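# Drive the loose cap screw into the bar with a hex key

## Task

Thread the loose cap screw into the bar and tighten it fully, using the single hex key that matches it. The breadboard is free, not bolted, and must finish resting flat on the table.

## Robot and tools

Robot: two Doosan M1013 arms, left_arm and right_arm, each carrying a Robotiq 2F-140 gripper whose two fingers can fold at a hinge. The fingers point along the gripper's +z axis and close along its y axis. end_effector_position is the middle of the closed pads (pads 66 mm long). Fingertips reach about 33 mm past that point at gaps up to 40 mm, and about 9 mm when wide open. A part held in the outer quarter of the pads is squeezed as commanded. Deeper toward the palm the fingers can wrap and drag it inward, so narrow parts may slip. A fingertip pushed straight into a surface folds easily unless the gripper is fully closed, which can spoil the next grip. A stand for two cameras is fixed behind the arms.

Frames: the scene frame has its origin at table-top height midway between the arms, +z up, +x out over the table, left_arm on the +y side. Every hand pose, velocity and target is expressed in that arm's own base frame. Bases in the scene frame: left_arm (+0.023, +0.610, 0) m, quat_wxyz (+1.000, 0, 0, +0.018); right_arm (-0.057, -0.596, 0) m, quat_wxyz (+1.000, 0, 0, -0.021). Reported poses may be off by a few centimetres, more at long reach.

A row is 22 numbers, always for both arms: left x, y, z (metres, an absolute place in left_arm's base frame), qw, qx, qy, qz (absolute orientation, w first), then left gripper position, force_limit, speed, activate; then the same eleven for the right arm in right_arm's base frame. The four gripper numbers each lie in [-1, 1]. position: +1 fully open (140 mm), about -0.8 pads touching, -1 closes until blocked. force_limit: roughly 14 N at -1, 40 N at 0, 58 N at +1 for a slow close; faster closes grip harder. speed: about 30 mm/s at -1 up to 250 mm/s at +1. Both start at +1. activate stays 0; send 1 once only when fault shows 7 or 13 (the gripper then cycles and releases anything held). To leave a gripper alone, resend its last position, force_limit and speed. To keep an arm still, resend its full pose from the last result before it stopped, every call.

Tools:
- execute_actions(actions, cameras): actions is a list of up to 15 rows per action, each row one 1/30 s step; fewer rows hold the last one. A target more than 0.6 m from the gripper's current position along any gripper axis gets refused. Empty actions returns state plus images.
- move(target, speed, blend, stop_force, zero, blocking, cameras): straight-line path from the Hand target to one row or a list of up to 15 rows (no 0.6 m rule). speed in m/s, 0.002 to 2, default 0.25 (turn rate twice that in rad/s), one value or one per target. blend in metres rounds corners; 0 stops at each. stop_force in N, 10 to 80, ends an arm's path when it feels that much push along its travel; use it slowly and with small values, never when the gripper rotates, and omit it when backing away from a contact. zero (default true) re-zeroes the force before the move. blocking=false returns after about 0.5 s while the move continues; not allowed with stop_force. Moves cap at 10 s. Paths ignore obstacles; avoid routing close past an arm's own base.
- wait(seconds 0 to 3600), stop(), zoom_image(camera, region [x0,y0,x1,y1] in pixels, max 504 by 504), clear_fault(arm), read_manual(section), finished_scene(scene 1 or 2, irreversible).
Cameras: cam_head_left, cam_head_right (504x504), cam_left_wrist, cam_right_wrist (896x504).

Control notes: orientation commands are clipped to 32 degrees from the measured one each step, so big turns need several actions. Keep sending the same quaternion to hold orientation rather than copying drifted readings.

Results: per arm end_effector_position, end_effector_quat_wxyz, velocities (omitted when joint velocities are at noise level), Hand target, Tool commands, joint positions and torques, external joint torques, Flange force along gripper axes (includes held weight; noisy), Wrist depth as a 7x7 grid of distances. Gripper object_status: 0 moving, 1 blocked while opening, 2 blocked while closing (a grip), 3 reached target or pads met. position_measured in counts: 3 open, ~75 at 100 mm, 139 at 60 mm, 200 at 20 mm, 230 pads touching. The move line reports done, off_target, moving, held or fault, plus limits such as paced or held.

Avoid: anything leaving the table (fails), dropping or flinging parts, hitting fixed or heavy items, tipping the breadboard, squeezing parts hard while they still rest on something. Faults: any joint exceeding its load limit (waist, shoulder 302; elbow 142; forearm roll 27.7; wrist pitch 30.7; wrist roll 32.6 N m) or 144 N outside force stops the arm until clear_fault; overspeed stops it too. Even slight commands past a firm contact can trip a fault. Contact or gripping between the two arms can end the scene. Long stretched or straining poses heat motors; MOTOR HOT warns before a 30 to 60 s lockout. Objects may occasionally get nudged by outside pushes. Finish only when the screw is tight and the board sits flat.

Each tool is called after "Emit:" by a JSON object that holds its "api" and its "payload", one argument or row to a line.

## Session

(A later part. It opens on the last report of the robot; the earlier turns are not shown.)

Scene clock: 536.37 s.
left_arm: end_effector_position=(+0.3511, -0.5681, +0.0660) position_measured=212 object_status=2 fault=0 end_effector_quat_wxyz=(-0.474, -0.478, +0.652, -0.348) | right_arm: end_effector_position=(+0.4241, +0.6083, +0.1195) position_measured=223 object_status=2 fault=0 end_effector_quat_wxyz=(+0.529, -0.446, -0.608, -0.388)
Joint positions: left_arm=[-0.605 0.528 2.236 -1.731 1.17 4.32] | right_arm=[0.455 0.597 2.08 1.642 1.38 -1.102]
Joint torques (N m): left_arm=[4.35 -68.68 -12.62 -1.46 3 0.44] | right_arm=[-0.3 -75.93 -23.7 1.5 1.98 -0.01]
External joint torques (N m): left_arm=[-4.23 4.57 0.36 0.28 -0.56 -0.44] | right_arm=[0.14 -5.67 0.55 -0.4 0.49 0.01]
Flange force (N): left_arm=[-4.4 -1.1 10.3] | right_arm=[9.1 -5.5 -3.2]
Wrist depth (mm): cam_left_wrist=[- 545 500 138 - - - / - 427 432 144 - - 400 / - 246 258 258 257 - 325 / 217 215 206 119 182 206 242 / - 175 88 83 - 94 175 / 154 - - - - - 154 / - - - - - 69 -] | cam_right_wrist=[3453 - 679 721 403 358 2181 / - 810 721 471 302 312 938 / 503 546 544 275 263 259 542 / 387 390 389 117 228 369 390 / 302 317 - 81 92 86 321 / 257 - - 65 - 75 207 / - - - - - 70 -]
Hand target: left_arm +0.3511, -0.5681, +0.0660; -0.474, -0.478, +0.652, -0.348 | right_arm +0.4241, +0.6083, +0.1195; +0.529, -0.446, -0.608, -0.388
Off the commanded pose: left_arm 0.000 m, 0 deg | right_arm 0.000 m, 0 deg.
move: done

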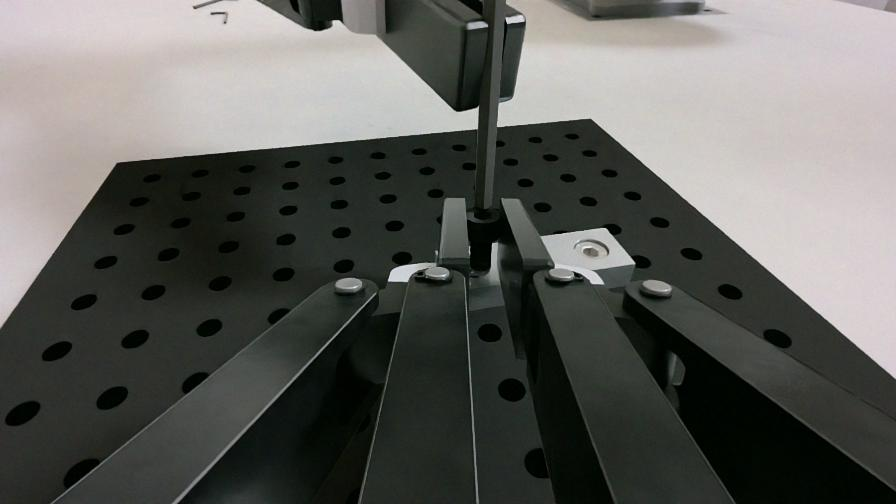

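Emit:
{"api": "move", "payload": {
  "target": [0.3511,-0.5681,0.066,0.474,0.4781,-0.6518,0.3476,-1,-0.3,-1,0,0.4227,0.6087,0.1195,0.5170,-0.4645,-0.5942,-0.4041,-1,0,-1,0],
  "speed": 0.05
}}

Emit:
{"api": "move", "payload": {
  "target": [0.3511,-0.5681,0.066,0.474,0.4781,-0.6518,0.3476,-1,-0.3,-1,0,0.4227,0.6087,0.1118,0.5170,-0.4645,-0.5942,-0.4041,-1,0,-1,0],
  "speed": 0.006,
  "stop_force": 10,
  "cameras": ["cam_left_wrist"]
}}

Emit:
{"api": "zoom_image", "payload": {
  "camera": "cam_left_wrist",
  "region": [456, 180, 510, 290]
}}

Scene clock: 546.67 s.
left_arm: end_effector_position=(+0.3511, -0.5681, +0.0660) position_measured=212 object_status=2 fault=0 end_effector_quat_wxyz=(-0.474, -0.478, +0.652, -0.348) | right_arm: end_effector_position=(+0.4227, +0.6087, +0.1195) position_measured=223 object_status=2 fault=0 end_effector_quat_wxyz=(+0.517, -0.465, -0.594, -0.404)
Joint positions: left_arm=[-0.605 0.528 2.236 -1.731 1.17 4.32] | right_arm=[0.463 0.58 2.12 1.71 1.352 -1.13]
Joint torques (N m): left_arm=[4.23 -68.54 -12.59 -1.49 2.98 0.46] | right_arm=[-0.1 -73.89 -23.04 1.18 1.95 -0.03]
External joint torques (N m): left_arm=[-4.34 4.5 0.41 0.31 -0.54 -0.46] | right_arm=[-0.26 -5.31 0.6 -0.26 0.54 0.03]
Flange force (N): left_arm=[-4.2 -1.0 10.4] | right_arm=[8.6 -5.0 -4.0]
Wrist depth (mm): cam_left_wrist=[590 587 507 138 - - - / - 409 405 148 407 404 - / 307 246 261 258 258 - - / 216 216 216 119 182 208 248 / - - 88 83 - 94 180 / - - - - - - - / - - - - - 69 -] | cam_right_wrist=[- 4214 676 467 336 2220 2438 / 837 792 715 466 296 - 879 / 580 544 546 287 261 485 555 / 391 417 392 117 231 406 391 / 304 316 - 81 92 86 304 / 257 - - 65 - 75 232 / - - - - - 70 -]
Hand target: left_arm +0.3511, -0.5681, +0.0660; -0.474, -0.478, +0.652, -0.348 | right_arm +0.4227, +0.6087, +0.1195; +0.517, -0.465, -0.594, -0.404
Off the commanded pose: left_arm 0.000 m, 0 deg | right_arm 0.000 m, 0 deg.
move: done

Scene clock: 548.53 s.
left_arm: end_effector_position=(+0.3511, -0.5681, +0.0660) position_measured=212 object_status=2 fault=0 end_effector_quat_wxyz=(-0.474, -0.478, +0.652, -0.348) | right_arm: end_effector_position=(+0.4227, +0.6087, +0.1118) position_measured=223 object_status=2 fault=0 end_effector_quat_wxyz=(+0.517, -0.465, -0.594, -0.404)
Joint positions: left_arm=[-0.605 0.528 2.236 -1.731 1.17 4.32] | right_arm=[0.463 0.593 2.121 1.713 1.354 -1.143]
Joint torques (N m): left_arm=[2.09 -70.2 -12.7 -1.31 4.5 0.46] | right_arm=[-0.95 -73.95 -23.42 1.79 0.76 -0.03]
External joint torques (N m): left_arm=[-1.98 6.1 0.46 0.13 -2.07 -0.46] | right_arm=[1.06 -6.09 1.54 -0.94 1.76 0.03]
Flange force (N): left_arm=[-7.6 -3.2 8.6] | right_arm=[9.9 -7.3 -4.5]
Wrist depth (mm): cam_left_wrist=[579 - 177 146 - 579 543 / - 404 395 148 311 401 406 / 279 256 255 256 256 334 310 / 207 216 215 124 181 206 248 / - 180 87 83 - 173 - / 153 - - - - - - / - - - - - 69 -] | cam_right_wrist=[2537 3032 678 465 324 2200 2144 / 2590 782 700 472 297 691 901 / 519 520 527 275 252 483 568 / 371 373 398 117 223 374 375 / 290 302 - 81 92 86 280 / 246 - - 65 - 75 213 / - - - - - 70 -]
Hand target: left_arm +0.3511, -0.5681, +0.0660; -0.474, -0.478, +0.652, -0.348 | right_arm +0.4227, +0.6087, +0.1118; +0.517, -0.465, -0.594, -0.404
Off the commanded pose: left_arm 0.000 m, 0 deg | right_arm 0.000 m, 0 deg.
move: done

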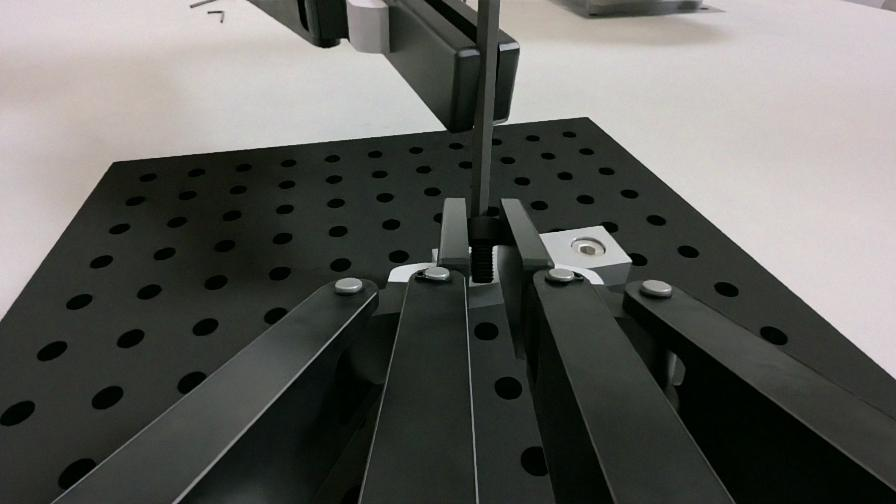

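Scaled by 4.582 from the camera's image (finer frame: 1280x720).

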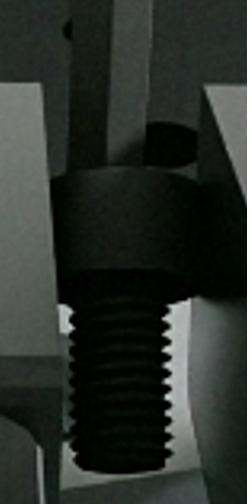

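Emit:
{"api": "move", "payload": {
  "target": [
    [0.3511,-0.5681,0.066,0.474,0.4781,-0.6518,0.3476,-1,-0.3,-1,0,0.4227,0.6087,0.1240,0.5170,-0.4645,-0.5942,-0.4041,-1,0,-1,0],
    [0.3511,-0.5681,0.066,0.474,0.4781,-0.6518,0.3476,-1,-0.3,-1,0,0.4239,0.6138,0.1240,0.5170,-0.4645,-0.5942,-0.4041,-1,0,-1,0]
  ],
  "speed": 0.05,
  "cameras": ["cam_left_wrist"]
}}

Emit:
{"api": "zoom_image", "payload": {
  "camera": "cam_left_wrist",
  "region": [446, 180, 520, 290]
}}

Scene clock: 559.53 s.
left_arm: end_effector_position=(+0.3511, -0.5681, +0.0660) position_measured=212 object_status=2 fault=0 end_effector_quat_wxyz=(-0.474, -0.478, +0.652, -0.348) | right_arm: end_effector_position=(+0.4239, +0.6138, +0.1241) position_measured=223 object_status=2 fault=0 end_effector_quat_wxyz=(+0.517, -0.465, -0.594, -0.404)
Joint positions: left_arm=[-0.605 0.528 2.236 -1.731 1.17 4.32] | right_arm=[0.47 0.575 2.113 1.714 1.348 -1.118]
Joint torques (N m): left_arm=[4.15 -68.71 -12.56 -1.47 3.02 0.4] | right_arm=[-0.36 -73.66 -23.36 1.35 1.89 -0.02]
External joint torques (N m): left_arm=[-3.96 4.58 0.26 0.29 -0.59 -0.4] | right_arm=[0.71 -6.53 0.09 -0.45 0.62 0.02]
Flange force (N): left_arm=[-4.7 -1.4 9.9] | right_arm=[10.8 -5.3 -3.0]
Wrist depth (mm): cam_left_wrist=[- - 538 130 - 581 595 / 367 403 431 143 401 422 426 / 307 257 256 256 255 - - / 216 215 217 124 181 207 248 / - 174 87 - - 94 172 / 154 - - - - - 153 / - - - - - 69 -] | cam_right_wrist=[3147 - 668 468 344 366 2220 / 4076 800 700 467 299 - 949 / 539 545 511 482 269 532 573 / 389 390 395 116 232 406 386 / 305 - - 81 92 86 315 / 251 - - 66 - 75 249 / - - - - - 70 -]
Hand target: left_arm +0.3511, -0.5681, +0.0660; -0.474, -0.478, +0.652, -0.348 | right_arm +0.4239, +0.6138, +0.1240; +0.517, -0.465, -0.594, -0.404
Off the commanded pose: left_arm 0.000 m, 0 deg | right_arm 0.000 m, 0 deg.
move: done

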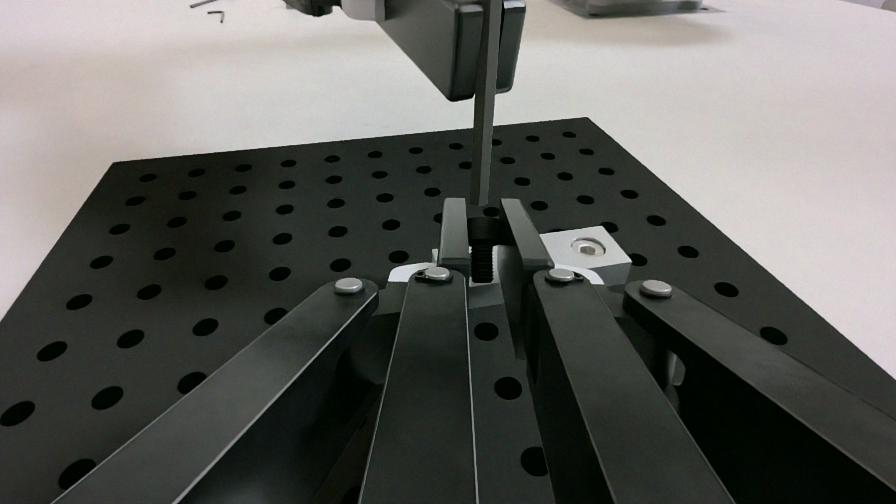

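Scaled by 4.582 from the camera's image (finer frame: 1280x720).

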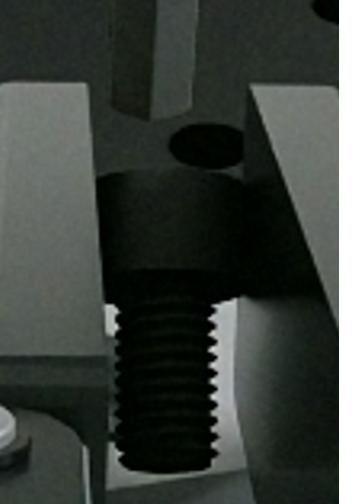

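Emit:
{"api": "move", "payload": {
  "target": [0.3511,-0.5681,0.066,0.474,0.4781,-0.6518,0.3476,-1,-0.3,-1,0,0.4239,0.6138,0.1157,0.5170,-0.4645,-0.5942,-0.4041,-1,0,-1,0],
  "speed": 0.01,
  "stop_force": 35,
  "cameras": ["cam_left_wrist"]
}}

Emit:
{"api": "zoom_image", "payload": {
  "camera": "cam_left_wrist",
  "region": [446, 180, 520, 290]
}}

Emit:
{"api": "move", "payload": {
  "target": [0.3511,-0.5681,0.066,0.474,0.4781,-0.6518,0.3476,-1,-0.3,-1,0,0.4236,0.6115,0.1240,0.5170,-0.4645,-0.5942,-0.4041,-1,0,-1,0],
  "speed": 0.05,
  "cameras": ["cam_left_wrist"]
}}

Emit:
{"api": "zoom_image", "payload": {
  "camera": "cam_left_wrist",
  "region": [446, 180, 520, 290]
}}

Scene clock: 570.13 s.
left_arm: end_effector_position=(+0.3511, -0.5681, +0.0660) position_measured=212 object_status=2 fault=0 end_effector_quat_wxyz=(-0.474, -0.478, +0.652, -0.348) | right_arm: end_effector_position=(+0.4239, +0.6138, +0.1157) position_measured=223 object_status=2 fault=0 end_effector_quat_wxyz=(+0.517, -0.465, -0.594, -0.404)
Joint positions: left_arm=[-0.605 0.528 2.236 -1.731 1.17 4.32] | right_arm=[0.47 0.59 2.114 1.717 1.35 -1.133]
Joint torques (N m): left_arm=[4.66 -71.62 -13.83 -2.02 4.48 0.45] | right_arm=[0.1 -71.88 -21.31 0.36 0.41 0.05]
External joint torques (N m): left_arm=[-4.62 7.55 1.62 0.84 -2.05 -0.46] | right_arm=[-0.04 -8.75 -1.23 0.52 2.11 -0.05]
Flange force (N): left_arm=[-8.7 -1.3 12.6] | right_arm=[13.7 -4.8 -4.1]
Wrist depth (mm): cam_left_wrist=[541 579 172 138 524 522 530 / 425 438 438 142 412 395 425 / - 257 255 256 - 307 295 / - 216 206 119 125 204 - / - 171 87 83 - 94 167 / 153 - - - - - 153 / - - - - - 69 -] | cam_right_wrist=[2794 2512 672 463 323 359 2005 / 3502 894 702 456 291 - 879 / 577 494 545 268 254 495 573 / 382 381 404 116 221 383 385 / 297 309 - 81 92 86 298 / 251 - - 66 - 75 226 / - - - - - 70 -]
Hand target: left_arm +0.3511, -0.5681, +0.0660; -0.474, -0.478, +0.652, -0.348 | right_arm +0.4239, +0.6138, +0.1157; +0.517, -0.465, -0.594, -0.404
Off the commanded pose: left_arm 0.000 m, 0 deg | right_arm 0.000 m, 0 deg.
move: done

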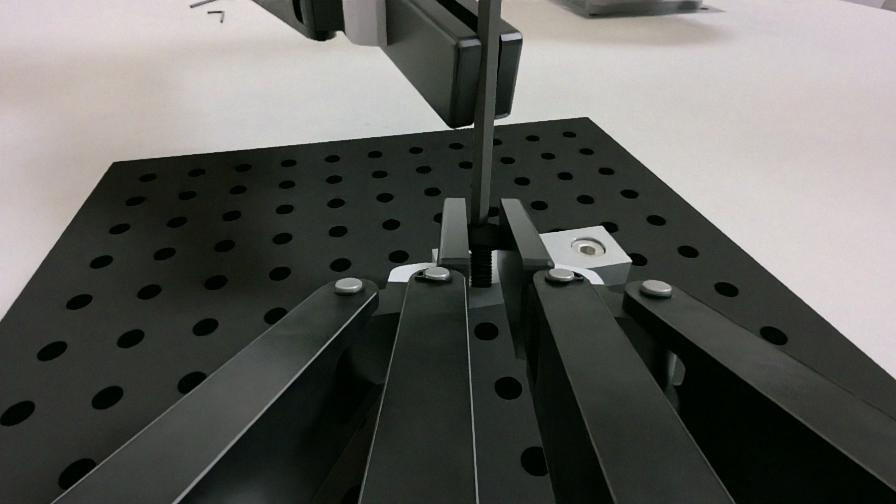

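Scaled by 4.582 from the camera's image (finer frame: 1280x720).

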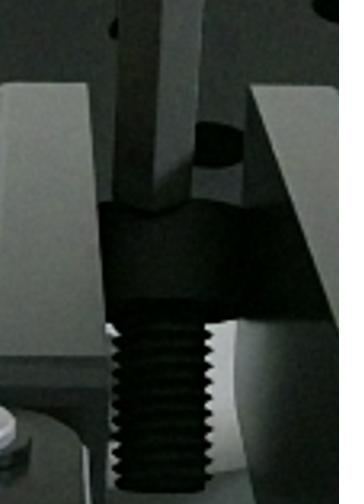

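Scene clock: 570.63 s.
left_arm: end_effector_position=(+0.3511, -0.5681, +0.0660) position_measured=212 object_status=2 fault=0 end_effector_quat_wxyz=(-0.474, -0.478, +0.652, -0.348) | right_arm: end_effector_position=(+0.4236, +0.6115, +0.1240) position_measured=223 object_status=2 fault=0 end_effector_quat_wxyz=(+0.517, -0.465, -0.594, -0.404)
Joint positions: left_arm=[-0.605 0.528 2.236 -1.731 1.17 4.32] | right_arm=[0.466 0.574 2.116 1.711 1.349 -1.12]
Joint torques (N m): left_arm=[4.26 -68.74 -12.6 -1.47 3.01 0.45] | right_arm=[-0.36 -74.42 -23.49 1.28 1.97 0.04]
External joint torques (N m): left_arm=[-4.2 4.63 0.34 0.29 -0.57 -0.45] | right_arm=[0.29 -4.91 0.62 -0.36 0.52 -0.04]
Flange force (N): left_arm=[-4.5 -1.2 10.3] | right_arm=[7.9 -5.0 -3.0]
Wrist depth (mm): cam_left_wrist=[593 - - 135 579 629 583 / 421 430 - 146 355 - 402 / - 256 257 256 256 305 292 / 216 207 215 119 183 215 246 / - 180 87 83 - - 179 / - - - - - - 153 / - - - - - 69 -] | cam_right_wrist=[- 2703 667 474 346 357 2107 / - 888 706 466 299 - 1302 / 539 550 548 306 270 527 592 / 387 390 - 117 233 404 408 / 306 320 - 81 92 86 316 / 261 - - 66 - 75 249 / - - - - - 70 -]
Hand target: left_arm +0.3511, -0.5681, +0.0660; -0.474, -0.478, +0.652, -0.348 | right_arm +0.4236, +0.6115, +0.1240; +0.517, -0.465, -0.594, -0.404
Off the commanded pose: left_arm 0.000 m, 0 deg | right_arm 0.000 m, 0 deg.
move: done

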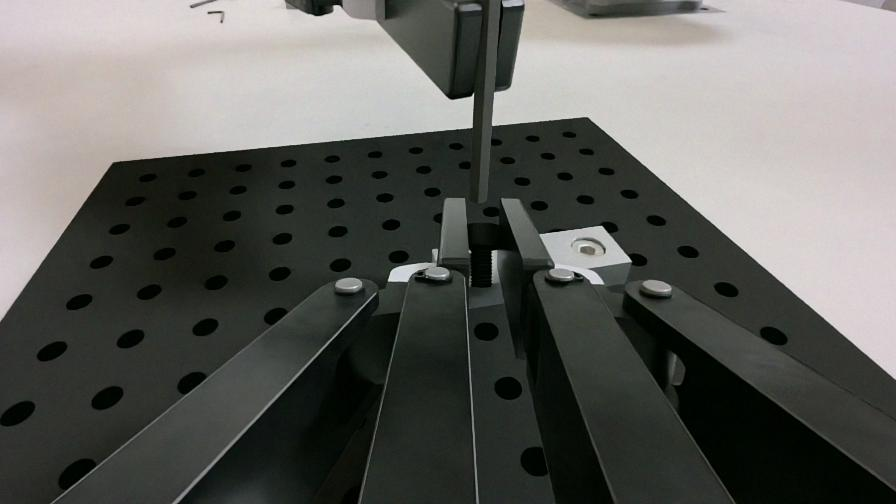

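Scaled by 4.582 from the camera's image (finer frame: 1280x720).

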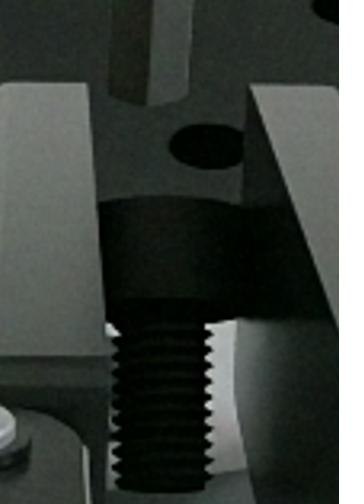

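Emit:
{"api": "move", "payload": {
  "target": [
    [0.3511,-0.5681,0.074,0.474,0.4781,-0.6518,0.3476,-1,-0.3,-1,0,0.4236,0.6115,0.16,0.5170,-0.4645,-0.5942,-0.4041,-1,0,-1,0],
    [0.3483,-0.5772,0.074,0.474,0.4781,-0.6518,0.3476,-1,-0.3,-1,0,0.4236,0.6115,0.16,0.5170,-0.4645,-0.5942,-0.4041,-1,0,-1,0]
  ],
  "speed": 0.08,
  "cameras": ["cam_left_wrist"]
}}

Emit:
{"api": "zoom_image", "payload": {
  "camera": "cam_left_wrist",
  "region": [436, 200, 536, 330]
}}

Scene clock: 583.10 s.
left_arm: end_effector_position=(+0.3483, -0.5772, +0.0740) position_measured=212 object_status=2 fault=0 end_effector_quat_wxyz=(-0.474, -0.478, +0.652, -0.348) | right_arm: end_effector_position=(+0.4236, +0.6115, +0.1600) position_measured=223 object_status=2 fault=0 end_effector_quat_wxyz=(+0.517, -0.465, -0.594, -0.404)
Joint positions: left_arm=[-0.622 0.514 2.231 -1.74 1.161 4.301] | right_arm=[0.466 0.514 2.112 1.696 1.341 -1.054]
Joint torques (N m): left_arm=[4.14 -68.1 -13.3 -1.53 2.98 0.44] | right_arm=[-0.33 -71.82 -25.61 1.48 1.91 0.01]
External joint torques (N m): left_arm=[-4.22 4.41 0.29 0.28 -0.56 -0.44] | right_arm=[0.35 -4.61 0.38 -0.42 0.5 -0.01]
Flange force (N): left_arm=[-4.0 -1.1 10.2] | right_arm=[7.2 -4.7 -2.9]
Wrist depth (mm): cam_left_wrist=[695 559 716 - - - 538 / - 456 - 402 - 394 441 / - 259 272 284 275 342 321 / 212 220 229 124 120 213 - / 191 193 87 - - 183 210 / - - - - - - - / - - - - - 69 -] | cam_right_wrist=[2590 - 672 475 390 2162 2038 / 2996 - 706 459 324 1011 1125 / 622 595 698 498 297 676 676 / 465 468 472 117 258 514 - / 362 381 - 81 92 81 375 / 309 - - 66 - 75 306 / - - - - - 70 -]
Hand target: left_arm +0.3483, -0.5772, +0.0740; -0.474, -0.478, +0.652, -0.348 | right_arm +0.4236, +0.6115, +0.1600; +0.517, -0.465, -0.594, -0.404
Off the commanded pose: left_arm 0.000 m, 0 deg | right_arm 0.000 m, 0 deg.
move: done

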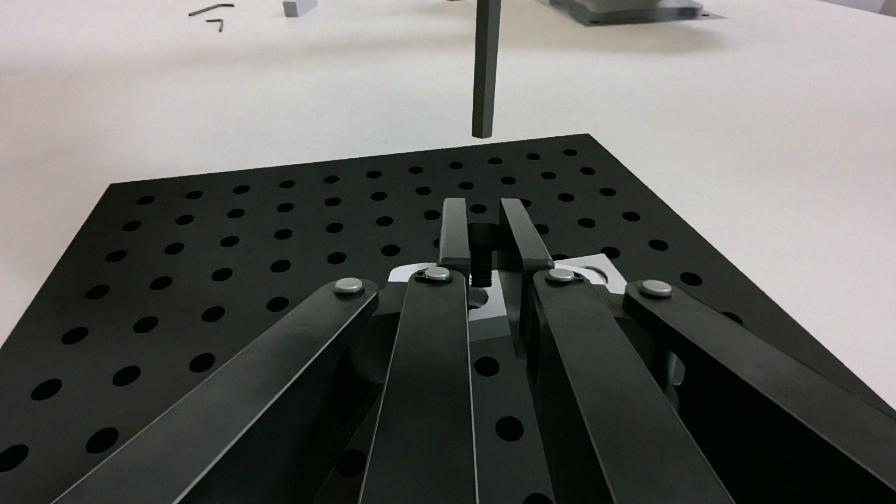

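Scaled by 3.877 from the camera's image (finer frame: 1280x720).

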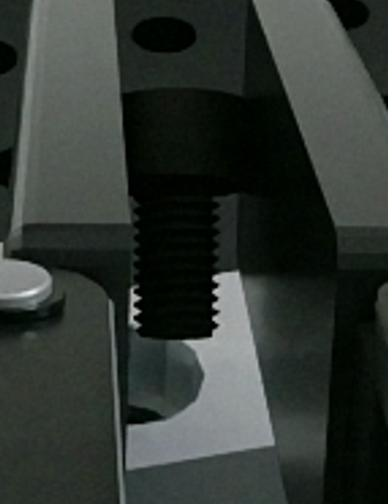

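Emit:
{"api": "move", "payload": {
  "target": [
    [0.3519,-0.5789,0.074,0.474,0.4781,-0.6518,0.3476,-1,-0.3,-1,0,0.4236,0.6115,0.16,0.5170,-0.4645,-0.5942,-0.4041,-1,0,-1,0],
    [0.3519,-0.5789,0.0630,0.474,0.4781,-0.6518,0.3476,-1,-0.3,-1,0,0.4236,0.6115,0.16,0.5170,-0.4645,-0.5942,-0.4041,-1,0,-1,0]
  ],
  "speed": 0.04,
  "cameras": ["cam_left_wrist"]
}}

Emit:
{"api": "zoom_image", "payload": {
  "camera": "cam_left_wrist",
  "region": [436, 200, 536, 330]
}}

Scene clock: 591.93 s.
left_arm: end_effector_position=(+0.3519, -0.5789, +0.0630) position_measured=212 object_status=2 fault=0 end_effector_quat_wxyz=(-0.474, -0.478, +0.652, -0.348) | right_arm: end_effector_position=(+0.4236, +0.6115, +0.1600) position_measured=223 object_status=2 fault=0 end_effector_quat_wxyz=(+0.517, -0.465, -0.594, -0.404)
Joint positions: left_arm=[-0.621 0.538 2.224 -1.746 1.164 4.319] | right_arm=[0.466 0.514 2.112 1.696 1.341 -1.054]
Joint torques (N m): left_arm=[4.46 -69.45 -12.75 -1.5 2.88 0.42] | right_arm=[-0.61 -71.45 -25.25 1.5 1.87 0.03]
External joint torques (N m): left_arm=[-4.5 4.33 0.36 0.3 -0.44 -0.43] | right_arm=[0.84 -5.04 0.09 -0.46 0.54 -0.03]
Flange force (N): left_arm=[-3.9 -0.7 10.4] | right_arm=[8.0 -4.7 -2.2]
Wrist depth (mm): cam_left_wrist=[632 632 - 522 529 - 623 / - - - 394 397 - - / 232 237 250 250 251 248 290 / 209 201 202 137 176 201 253 / - 175 88 83 - 170 170 / 149 - - - - - - / - - - - - 69 -] | cam_right_wrist=[2826 2826 674 485 418 2240 2144 / 3360 3767 708 460 336 898 - / 619 661 723 551 307 676 646 / 467 467 432 116 275 421 486 / 365 381 - 81 92 86 373 / 310 - - 66 - 75 307 / - - - - - 70 -]
Hand target: left_arm +0.3519, -0.5789, +0.0630; -0.474, -0.478, +0.652, -0.348 | right_arm +0.4236, +0.6115, +0.1600; +0.517, -0.465, -0.594, -0.404
Off the commanded pose: left_arm 0.000 m, 0 deg | right_arm 0.000 m, 0 deg.
move: done

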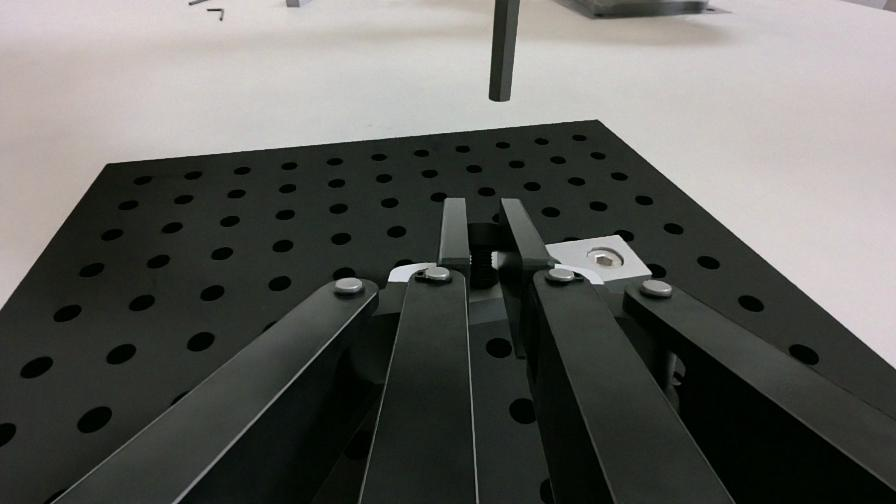

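Scaled by 3.877 from the camera's image (finer frame: 1280x720).

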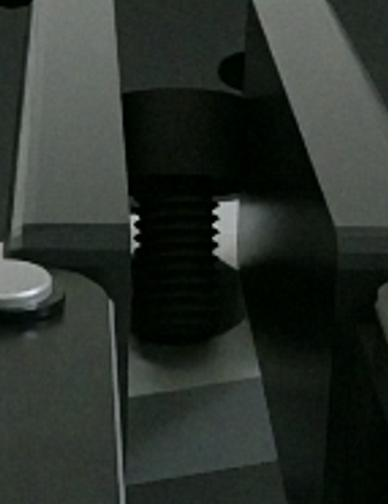

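Emit:
{"api": "move", "payload": {
  "target": [0.3549,-0.5694,0.0630,0.474,0.4781,-0.6518,0.3476,-1,-0.3,-1,0,0.4236,0.6115,0.16,0.5170,-0.4645,-0.5942,-0.4041,-1,0,-1,0],
  "speed": 0.02,
  "cameras": ["cam_left_wrist"]
}}

Emit:
{"api": "zoom_image", "payload": {
  "camera": "cam_left_wrist",
  "region": [436, 200, 536, 330]
}}

Scene clock: 598.30 s.
left_arm: end_effector_position=(+0.3549, -0.5694, +0.0630) position_measured=212 object_status=2 fault=0 end_effector_quat_wxyz=(-0.474, -0.478, +0.652, -0.348) | right_arm: end_effector_position=(+0.4236, +0.6115, +0.1600) position_measured=223 object_status=2 fault=0 end_effector_quat_wxyz=(+0.517, -0.465, -0.594, -0.404)
Joint positions: left_arm=[-0.603 0.537 2.229 -1.73 1.171 4.321] | right_arm=[0.466 0.514 2.112 1.696 1.341 -1.054]
Joint torques (N m): left_arm=[6.03 -67.04 -12.11 -1.43 1.33 0.42] | right_arm=[-0.06 -71.77 -25.58 1.44 1.89 0.08]
External joint torques (N m): left_arm=[-6.13 2.25 -0.1 0.25 1.11 -0.42] | right_arm=[-0.04 -5 0.39 -0.36 0.54 -0.08]
Flange force (N): left_arm=[-0.1 0.8 11.1] | right_arm=[7.6 -5.0 -3.6]
Wrist depth (mm): cam_left_wrist=[- - - 519 572 651 591 / - - 394 - 404 388 397 / - - 250 - 252 289 304 / 200 208 209 124 184 202 245 / - 175 87 111 - 170 165 / 149 - - - - - - / - - - 128 - 69 -] | cam_right_wrist=[2960 3032 674 497 406 402 2462 / 3272 2732 715 468 348 1011 2162 / 653 651 661 527 316 615 628 / 467 493 472 111 280 478 481 / 363 361 - 81 92 86 374 / 309 - - 65 - 75 306 / - - - - - 70 -]
Hand target: left_arm +0.3549, -0.5694, +0.0630; -0.474, -0.478, +0.652, -0.348 | right_arm +0.4236, +0.6115, +0.1600; +0.517, -0.465, -0.594, -0.404
Off the commanded pose: left_arm 0.000 m, 0 deg | right_arm 0.000 m, 0 deg.
move: done

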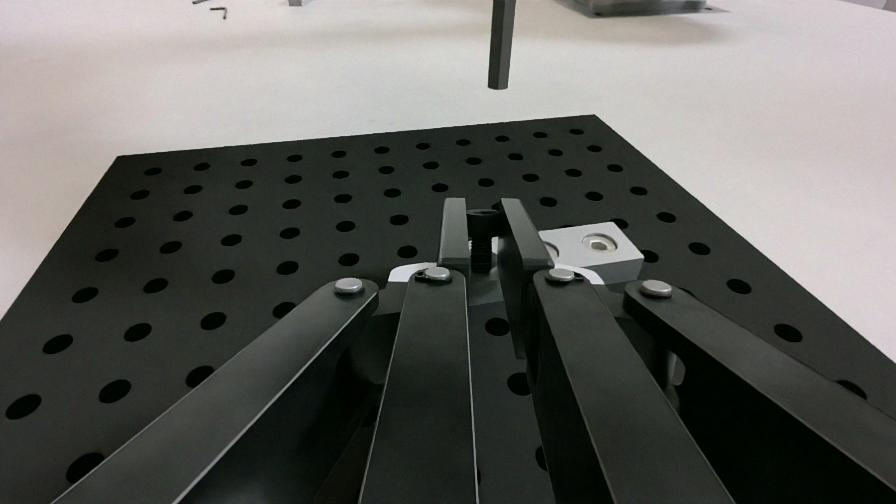

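Scaled by 3.877 from the camera's image (finer frame: 1280x720).

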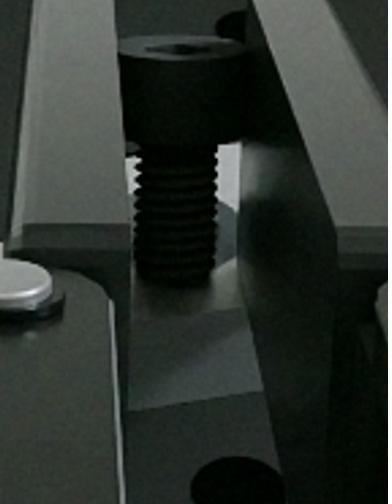

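Emit:
{"api": "move", "payload": {
  "target": [
    [0.3549,-0.5694,0.076,0.474,0.4781,-0.6518,0.3476,-1,-0.3,-1,0,0.4236,0.6115,0.16,0.5170,-0.4645,-0.5942,-0.4041,-1,0,-1,0]
  ],
  "speed": 0.06,
  "cameras": ["cam_left_wrist"]
}}

Emit:
{"api": "zoom_image", "payload": {
  "camera": "cam_left_wrist",
  "region": [436, 200, 536, 330]
}}

Scene clock: 605.47 s.
left_arm: end_effector_position=(+0.3549, -0.5694, +0.0760) position_measured=212 object_status=2 fault=0 end_effector_quat_wxyz=(-0.474, -0.478, +0.652, -0.348) | right_arm: end_effector_position=(+0.4236, +0.6115, +0.1600) position_measured=223 object_status=2 fault=0 end_effector_quat_wxyz=(+0.517, -0.465, -0.594, -0.404)
Joint positions: left_arm=[-0.603 0.512 2.228 -1.719 1.167 4.294] | right_arm=[0.466 0.514 2.112 1.696 1.341 -1.054]
Joint torques (N m): left_arm=[4.37 -68.11 -13.8 -1.51 2.97 0.43] | right_arm=[-0.06 -71.18 -25.66 1.42 1.9 0.03]
External joint torques (N m): left_arm=[-4.33 4.5 0.61 0.28 -0.57 -0.43] | right_arm=[0.06 -4.87 0.51 -0.37 0.5 -0.04]
Flange force (N): left_arm=[-4.2 -0.7 10.3] | right_arm=[7.5 -5.1 -3.5]
Wrist depth (mm): cam_left_wrist=[- - 629 529 573 624 630 / - - 458 464 428 431 419 / 313 266 263 277 294 314 316 / 257 234 234 119 124 272 276 / - - 87 83 - 94 189 / - - - - - - - / - - - - - 69 -] | cam_right_wrist=[- - 672 481 402 2125 2089 / 3502 3108 717 471 329 894 1095 / 661 644 615 316 301 668 622 / 456 492 468 117 255 451 481 / 361 349 - 81 92 86 375 / 308 - - 65 - 75 308 / - - - - - 70 -]
Hand target: left_arm +0.3549, -0.5694, +0.0760; -0.474, -0.478, +0.652, -0.348 | right_arm +0.4236, +0.6115, +0.1600; +0.517, -0.465, -0.594, -0.404
Off the commanded pose: left_arm 0.000 m, 0 deg | right_arm 0.000 m, 0 deg.
move: done

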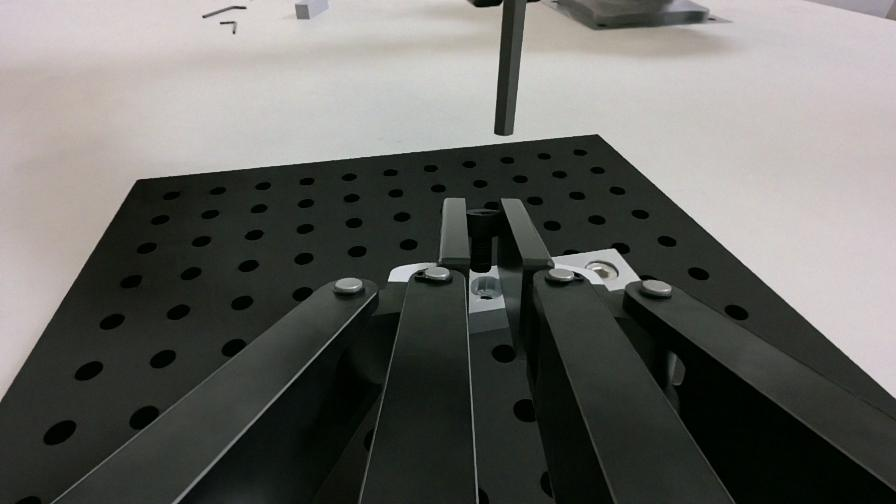

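Scaled by 3.877 from the camera's image (finer frame: 1280x720).

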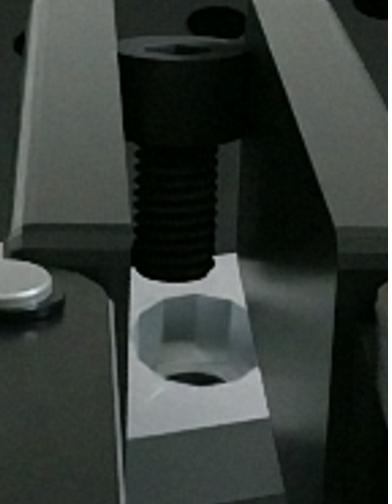

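Emit:
{"api": "zoom_image", "payload": {
  "camera": "cam_left_wrist",
  "region": [456, 200, 516, 280]
}}

Scaled by 6.300 from the camera's image (finer frame: 1280x720).

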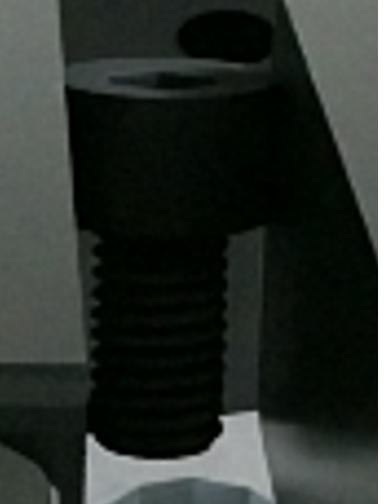

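Emit:
{"api": "move", "payload": {
  "target": [0.3549,-0.5694,0.076,0.474,0.4781,-0.6518,0.3476,-1,-0.3,-1,0,0.4278,0.6093,0.1315,0.5170,-0.4645,-0.5942,-0.4041,-1,0,-1,0],
  "speed": 0.06,
  "cameras": ["cam_left_wrist"]
}}

Emit:
{"api": "zoom_image", "payload": {
  "camera": "cam_left_wrist",
  "region": [456, 180, 516, 280]
}}

Scene clock: 628.30 s.
left_arm: end_effector_position=(+0.3549, -0.5694, +0.0760) position_measured=212 object_status=2 fault=0 end_effector_quat_wxyz=(-0.474, -0.478, +0.652, -0.348) | right_arm: end_effector_position=(+0.4278, +0.6093, +0.1315) position_measured=223 object_status=2 fault=0 end_effector_quat_wxyz=(+0.517, -0.465, -0.594, -0.404)
Joint positions: left_arm=[-0.603 0.512 2.228 -1.719 1.167 4.294] | right_arm=[0.46 0.564 2.11 1.701 1.35 -1.103]
Joint torques (N m): left_arm=[4.29 -67.98 -13.59 -1.57 2.97 0.45] | right_arm=[0.37 -73.33 -23.88 1.41 1.95 0.03]
External joint torques (N m): left_arm=[-4.26 4.34 0.38 0.33 -0.56 -0.45] | right_arm=[-0.35 -6.28 0.12 -0.44 0.54 -0.03]
Flange force (N): left_arm=[-3.9 -1.1 10.1] | right_arm=[10.0 -5.0 -4.6]
Wrist depth (mm): cam_left_wrist=[- - 542 135 623 - 716 / - 440 436 147 - - - / - 281 266 281 279 327 - / 243 225 226 124 125 225 264 / 184 198 87 111 - - 230 / - - - - - - - / - - - - - 69 -] | cam_right_wrist=[- 2960 674 472 338 2144 2200 / 3147 - 719 455 297 854 - / 577 582 512 307 265 535 581 / 415 414 435 117 227 414 418 / 323 337 - 81 92 86 322 / 274 - - 66 - 75 265 / - - - - - 70 -]
Hand target: left_arm +0.3549, -0.5694, +0.0760; -0.474, -0.478, +0.652, -0.348 | right_arm +0.4278, +0.6093, +0.1315; +0.517, -0.465, -0.594, -0.404
Off the commanded pose: left_arm 0.000 m, 0 deg | right_arm 0.000 m, 0 deg.
move: done

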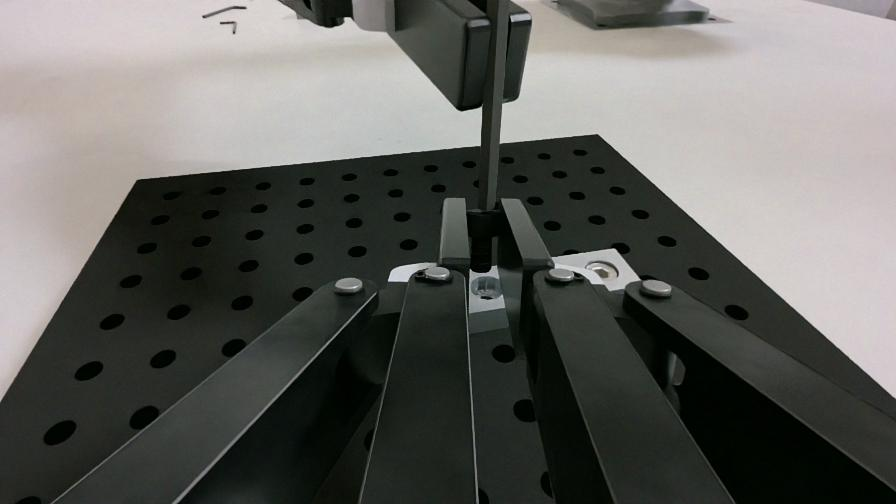

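Scaled by 5.040 from the camera's image (finer frame: 1280x720).

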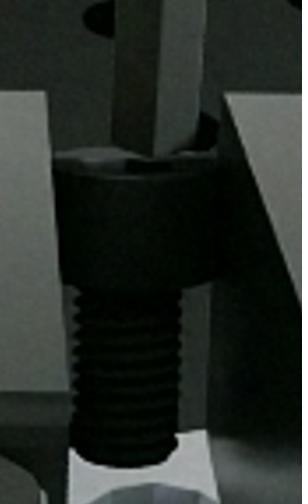

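Emit:
{"api": "move", "payload": {
  "target": [
    [0.3549,-0.5694,0.076,0.474,0.4781,-0.6518,0.3476,-1,-0.3,-1,0,0.4294,0.6089,0.1315,0.5170,-0.4645,-0.5942,-0.4041,-1,0,-1,0],
    [0.3549,-0.5694,0.076,0.474,0.4781,-0.6518,0.3476,-1,-0.3,-1,0,0.4294,0.6089,0.1263,0.5170,-0.4645,-0.5942,-0.4041,-1,0,-1,0]
  ],
  "speed": 0.02,
  "cameras": ["cam_left_wrist"]
}}

Emit:
{"api": "zoom_image", "payload": {
  "camera": "cam_left_wrist",
  "region": [456, 180, 516, 280]
}}

Scene clock: 633.73 s.
left_arm: end_effector_position=(+0.3549, -0.5694, +0.0760) position_measured=212 object_status=2 fault=0 end_effector_quat_wxyz=(-0.474, -0.478, +0.652, -0.348) | right_arm: end_effector_position=(+0.4294, +0.6089, +0.1264) position_measured=223 object_status=2 fault=0 end_effector_quat_wxyz=(+0.517, -0.465, -0.594, -0.404)
Joint positions: left_arm=[-0.603 0.512 2.228 -1.719 1.167 4.294] | right_arm=[0.458 0.574 2.108 1.702 1.352 -1.111]
Joint torques (N m): left_arm=[3.06 -70.47 -13.49 -1.24 4.75 0.51] | right_arm=[-2.07 -72.35 -23.44 1.29 0.14 -0.04]
External joint torques (N m): left_arm=[-2.87 6.8 0.29 0.02 -2.35 -0.51] | right_arm=[1.97 -7.09 0.21 -0.33 2.34 0.03]
Flange force (N): left_arm=[-7.9 -3.6 11.2] | right_arm=[11.4 -6.5 -2.3]
Wrist depth (mm): cam_left_wrist=[608 630 179 138 564 615 - / 430 - - 144 427 419 - / - 265 263 275 274 - 323 / 224 223 230 137 204 221 - / - 194 87 111 - 186 190 / - - - - - - - / - - - - - 69 -] | cam_right_wrist=[3108 3108 667 466 330 368 2038 / 3406 810 710 462 295 805 - / 564 564 523 275 260 519 570 / 406 399 408 112 227 406 405 / 314 326 - 81 92 86 312 / 267 - - 65 - 75 259 / - - - - - 70 -]
Hand target: left_arm +0.3549, -0.5694, +0.0760; -0.474, -0.478, +0.652, -0.348 | right_arm +0.4294, +0.6089, +0.1263; +0.517, -0.465, -0.594, -0.404
Off the commanded pose: left_arm 0.000 m, 0 deg | right_arm 0.000 m, 0 deg.
move: done

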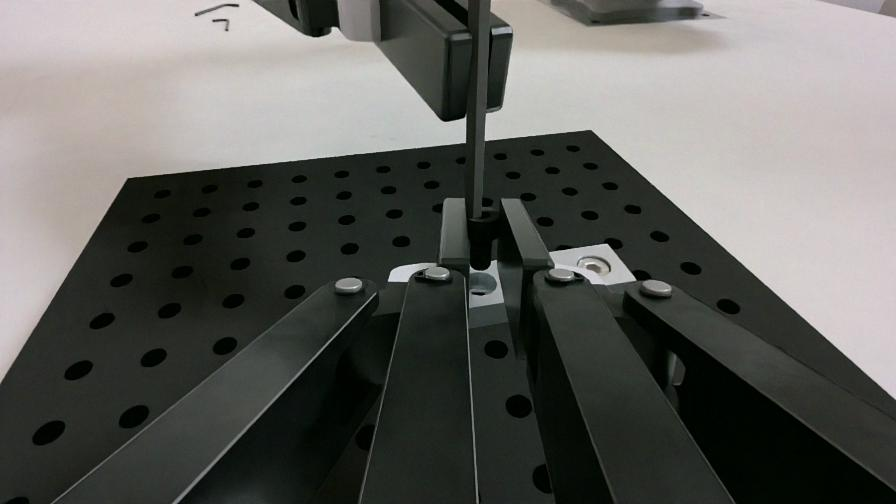

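Scaled by 5.040 from the camera's image (finer frame: 1280x720).

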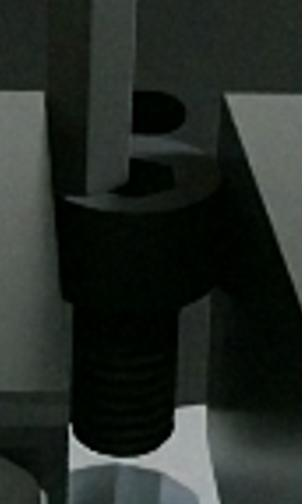

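Emit:
{"api": "move", "payload": {
  "target": [
    [0.3549,-0.5694,0.076,0.474,0.4781,-0.6518,0.3476,-1,-0.3,-1,0,0.4294,0.6089,0.1343,0.5170,-0.4645,-0.5942,-0.4041,-1,0,-1,0]
  ],
  "speed": 0.05,
  "cameras": ["cam_left_wrist","cam_right_wrist"]
}}

Emit:
{"api": "zoom_image", "payload": {
  "camera": "cam_left_wrist",
  "region": [456, 180, 516, 280]
}}

Scene clock: 640.83 s.
left_arm: end_effector_position=(+0.3549, -0.5694, +0.0760) position_measured=212 object_status=2 fault=0 end_effector_quat_wxyz=(-0.474, -0.478, +0.652, -0.348) | right_arm: end_effector_position=(+0.4294, +0.6089, +0.1343) position_measured=223 object_status=2 fault=0 end_effector_quat_wxyz=(+0.517, -0.465, -0.594, -0.404)
Joint positions: left_arm=[-0.603 0.512 2.228 -1.719 1.167 4.294] | right_arm=[0.458 0.56 2.108 1.698 1.35 -1.096]
Joint torques (N m): left_arm=[4.37 -67.88 -13.59 -1.52 3 0.43] | right_arm=[0.44 -73.71 -24.03 1.33 1.91 0.02]
External joint torques (N m): left_arm=[-4.69 4.32 0.36 0.28 -0.58 -0.43] | right_arm=[-0.37 -4.93 0.48 -0.37 0.55 -0.02]
Flange force (N): left_arm=[-3.6 -0.8 10.9] | right_arm=[7.7 -4.6 -4.1]
Wrist depth (mm): cam_left_wrist=[- 623 - 133 - 677 - / - - 421 381 428 - 419 / 328 278 277 275 274 - - / - 224 232 137 189 220 263 / 193 - 87 83 - - 220 / - - - - - - - / - - - - - 69 -] | cam_right_wrist=[- 3108 679 474 343 2144 2055 / - - 710 471 302 2537 - / 572 560 585 295 269 544 601 / 406 410 439 111 235 422 430 / 322 335 - 81 92 86 330 / 275 - - 65 - 75 271 / - - - - - 70 -]
Hand target: left_arm +0.3549, -0.5694, +0.0760; -0.474, -0.478, +0.652, -0.348 | right_arm +0.4294, +0.6089, +0.1343; +0.517, -0.465, -0.594, -0.404
Off the commanded pose: left_arm 0.000 m, 0 deg | right_arm 0.000 m, 0 deg.
move: done

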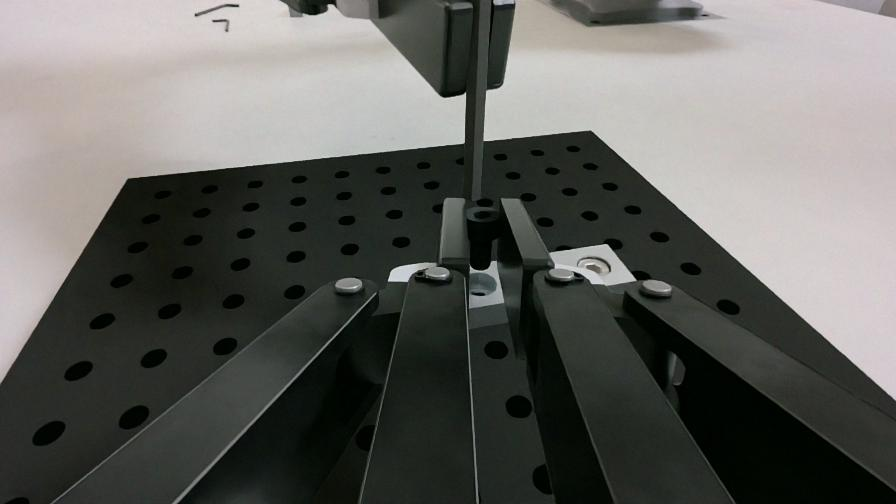

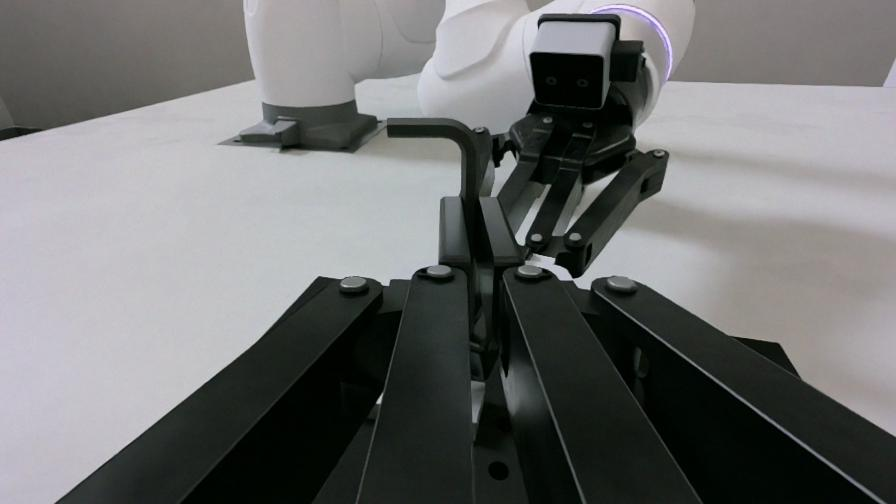

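Scaled by 5.040 from the camera's image (finer frame: 1280x720).

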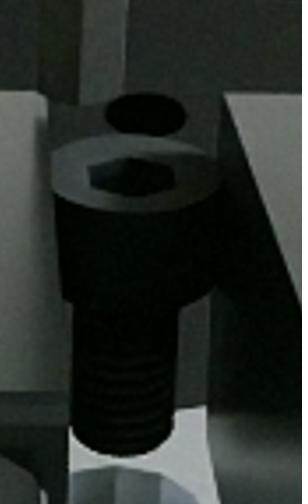

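Emit:
{"api": "move", "payload": {
  "target": [
    [0.3549,-0.5694,0.076,0.474,0.4781,-0.6518,0.3476,-1,-0.3,-1,0,0.4261,0.6097,0.1343,0.5170,-0.4645,-0.5942,-0.4041,-1,0,-1,0],
    [0.3549,-0.5694,0.076,0.474,0.4781,-0.6518,0.3476,-1,-0.3,-1,0,0.4261,0.6097,0.1285,0.5170,-0.4645,-0.5942,-0.4041,-1,0,-1,0]
  ],
  "speed": 0.03,
  "cameras": ["cam_left_wrist"]
}}

Emit:
{"api": "zoom_image", "payload": {
  "camera": "cam_left_wrist",
  "region": [456, 180, 516, 280]
}}

Scene clock: 657.37 s.
left_arm: end_effector_position=(+0.3549, -0.5694, +0.0760) position_measured=212 object_status=2 fault=0 end_effector_quat_wxyz=(-0.474, -0.478, +0.652, -0.348) | right_arm: end_effector_position=(+0.4261, +0.6097, +0.1285) position_measured=223 object_status=2 fault=0 end_effector_quat_wxyz=(+0.517, -0.465, -0.594, -0.404)
Joint positions: left_arm=[-0.603 0.512 2.228 -1.719 1.167 4.294] | right_arm=[0.462 0.568 2.113 1.705 1.35 -1.11]
Joint torques (N m): left_arm=[4.34 -68.32 -13.49 -1.53 2.97 0.42] | right_arm=[-0.05 -74.4 -23.95 1.32 2 0.04]
External joint torques (N m): left_arm=[-4.21 4.64 0.22 0.29 -0.56 -0.42] | right_arm=[0.02 -4.89 0.6 -0.37 0.48 -0.04]
Flange force (N): left_arm=[-4.5 -1.6 10.4] | right_arm=[7.8 -4.9 -3.4]
Wrist depth (mm): cam_left_wrist=[730 - 188 140 556 618 708 / 392 - - 143 427 425 435 / 351 267 265 276 278 325 322 / 232 223 233 124 189 222 270 / 194 194 87 83 - 94 222 / 166 - - - - - - / - - - - - 69 -] | cam_right_wrist=[2794 - 678 475 331 2220 2107 / 3360 901 708 472 297 - 857 / 523 614 576 262 262 529 629 / 428 384 408 117 226 384 387 / 315 331 - 81 92 86 318 / 270 - - 65 - 75 252 / - - - - - 70 -]
Hand target: left_arm +0.3549, -0.5694, +0.0760; -0.474, -0.478, +0.652, -0.348 | right_arm +0.4261, +0.6097, +0.1285; +0.517, -0.465, -0.594, -0.404
Off the commanded pose: left_arm 0.000 m, 0 deg | right_arm 0.000 m, 0 deg.
move: done

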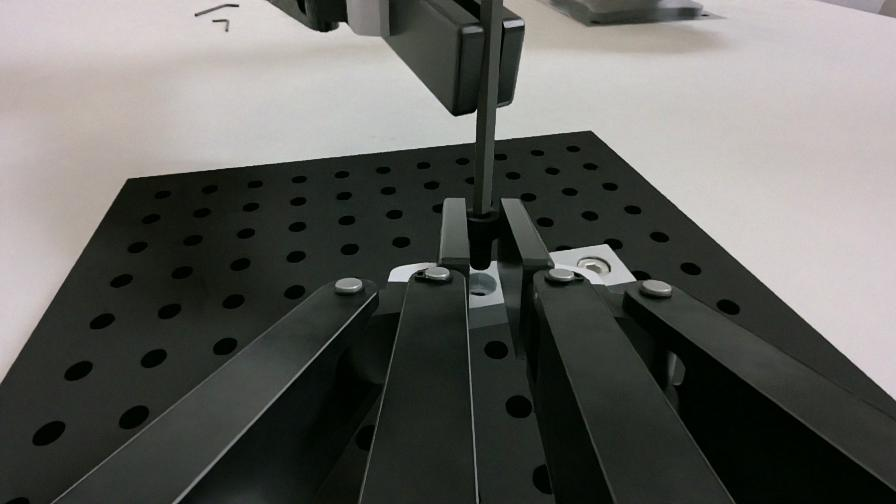

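Scaled by 5.040 from the camera's image (finer frame: 1280x720).

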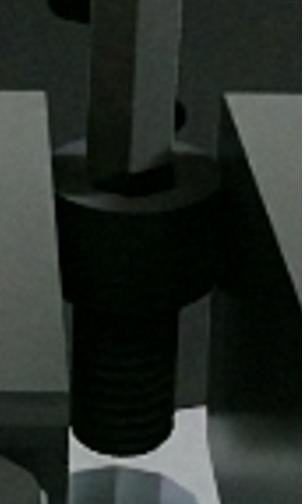

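Emit:
{"api": "wait", "payload": {
  "seconds": 0,
  "cameras": ["cam_right_wrist"]
}}

Emit:
{"api": "zoom_image", "payload": {
  "camera": "cam_right_wrist",
  "region": [450, 260, 510, 400]
}}

Scene clock: 662.07 s.
left_arm: end_effector_position=(+0.3549, -0.5694, +0.0760) position_measured=212 object_status=2 fault=0 end_effector_quat_wxyz=(-0.474, -0.478, +0.652, -0.348) | right_arm: end_effector_position=(+0.4261, +0.6097, +0.1285) position_measured=223 object_status=2 fault=0 end_effector_quat_wxyz=(+0.517, -0.465, -0.594, -0.404)
Joint positions: left_arm=[-0.603 0.512 2.228 -1.719 1.167 4.294] | right_arm=[0.462 0.568 2.113 1.705 1.35 -1.11]
Joint torques (N m): left_arm=[4.06 -67.85 -13.5 -1.53 2.95 0.42] | right_arm=[-0.15 -73.85 -23.79 1.29 1.97 -0.04]
External joint torques (N m): left_arm=[-4.12 4.25 0.28 0.29 -0.54 -0.42] | right_arm=[-0.05 -5.51 0.5 -0.33 0.52 0.04]
Flange force (N): left_arm=[-3.8 -1.2 9.9] | right_arm=[8.9 -5.1 -3.8]
Wrist depth (mm): cam_left_wrist=[- 623 174 140 617 559 - / - 461 - 139 428 - - / 312 275 263 275 275 303 - / 247 234 232 136 204 229 251 / - - 87 83 - 94 234 / - - - - - - - / - - - - - 69 -] | cam_right_wrist=[3108 2590 674 480 333 381 2038 / - 1151 719 460 294 723 - / 611 561 528 284 261 538 582 / 404 408 406 116 228 408 390 / 318 333 - 81 92 86 318 / 269 - - 66 - 75 252 / - - - - - 70 -]
Hand target: left_arm +0.3549, -0.5694, +0.0760; -0.474, -0.478, +0.652, -0.348 | right_arm +0.4261, +0.6097, +0.1285; +0.517, -0.465, -0.594, -0.404
Tool commands: left_gripper/position=-1.0 left_gripper/force_limit=-0.3 left_gripper/speed=-1.0 left_gripper/activate=+0.0 right_gripper/position=-1.0 right_gripper/force_limit=+0.0 right_gripper/speed=-1.0 right_gripper/activate=+0.0
Off the commanded pose: left_arm 0.000 m, 0 deg | right_arm 0.000 m, 0 deg.

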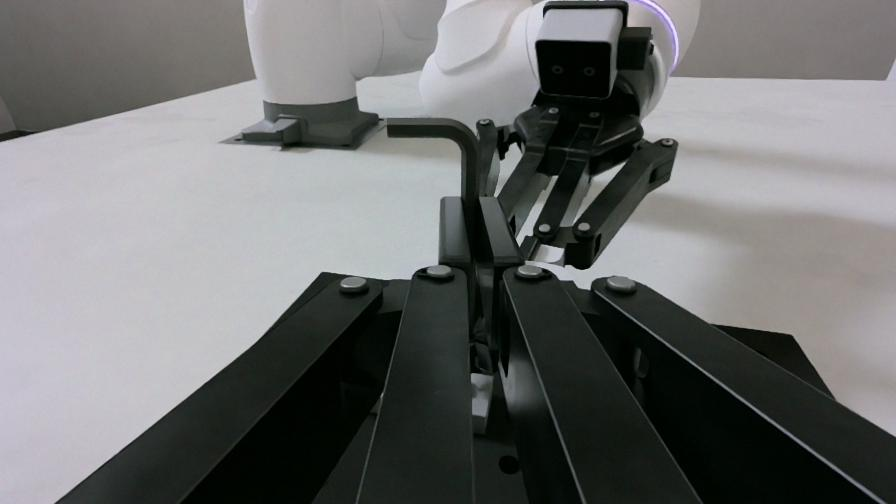

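Scaled by 3.600 from the camera's image (finer frame: 1280x720).

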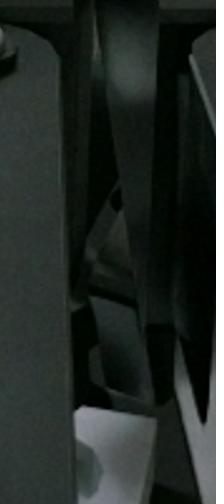

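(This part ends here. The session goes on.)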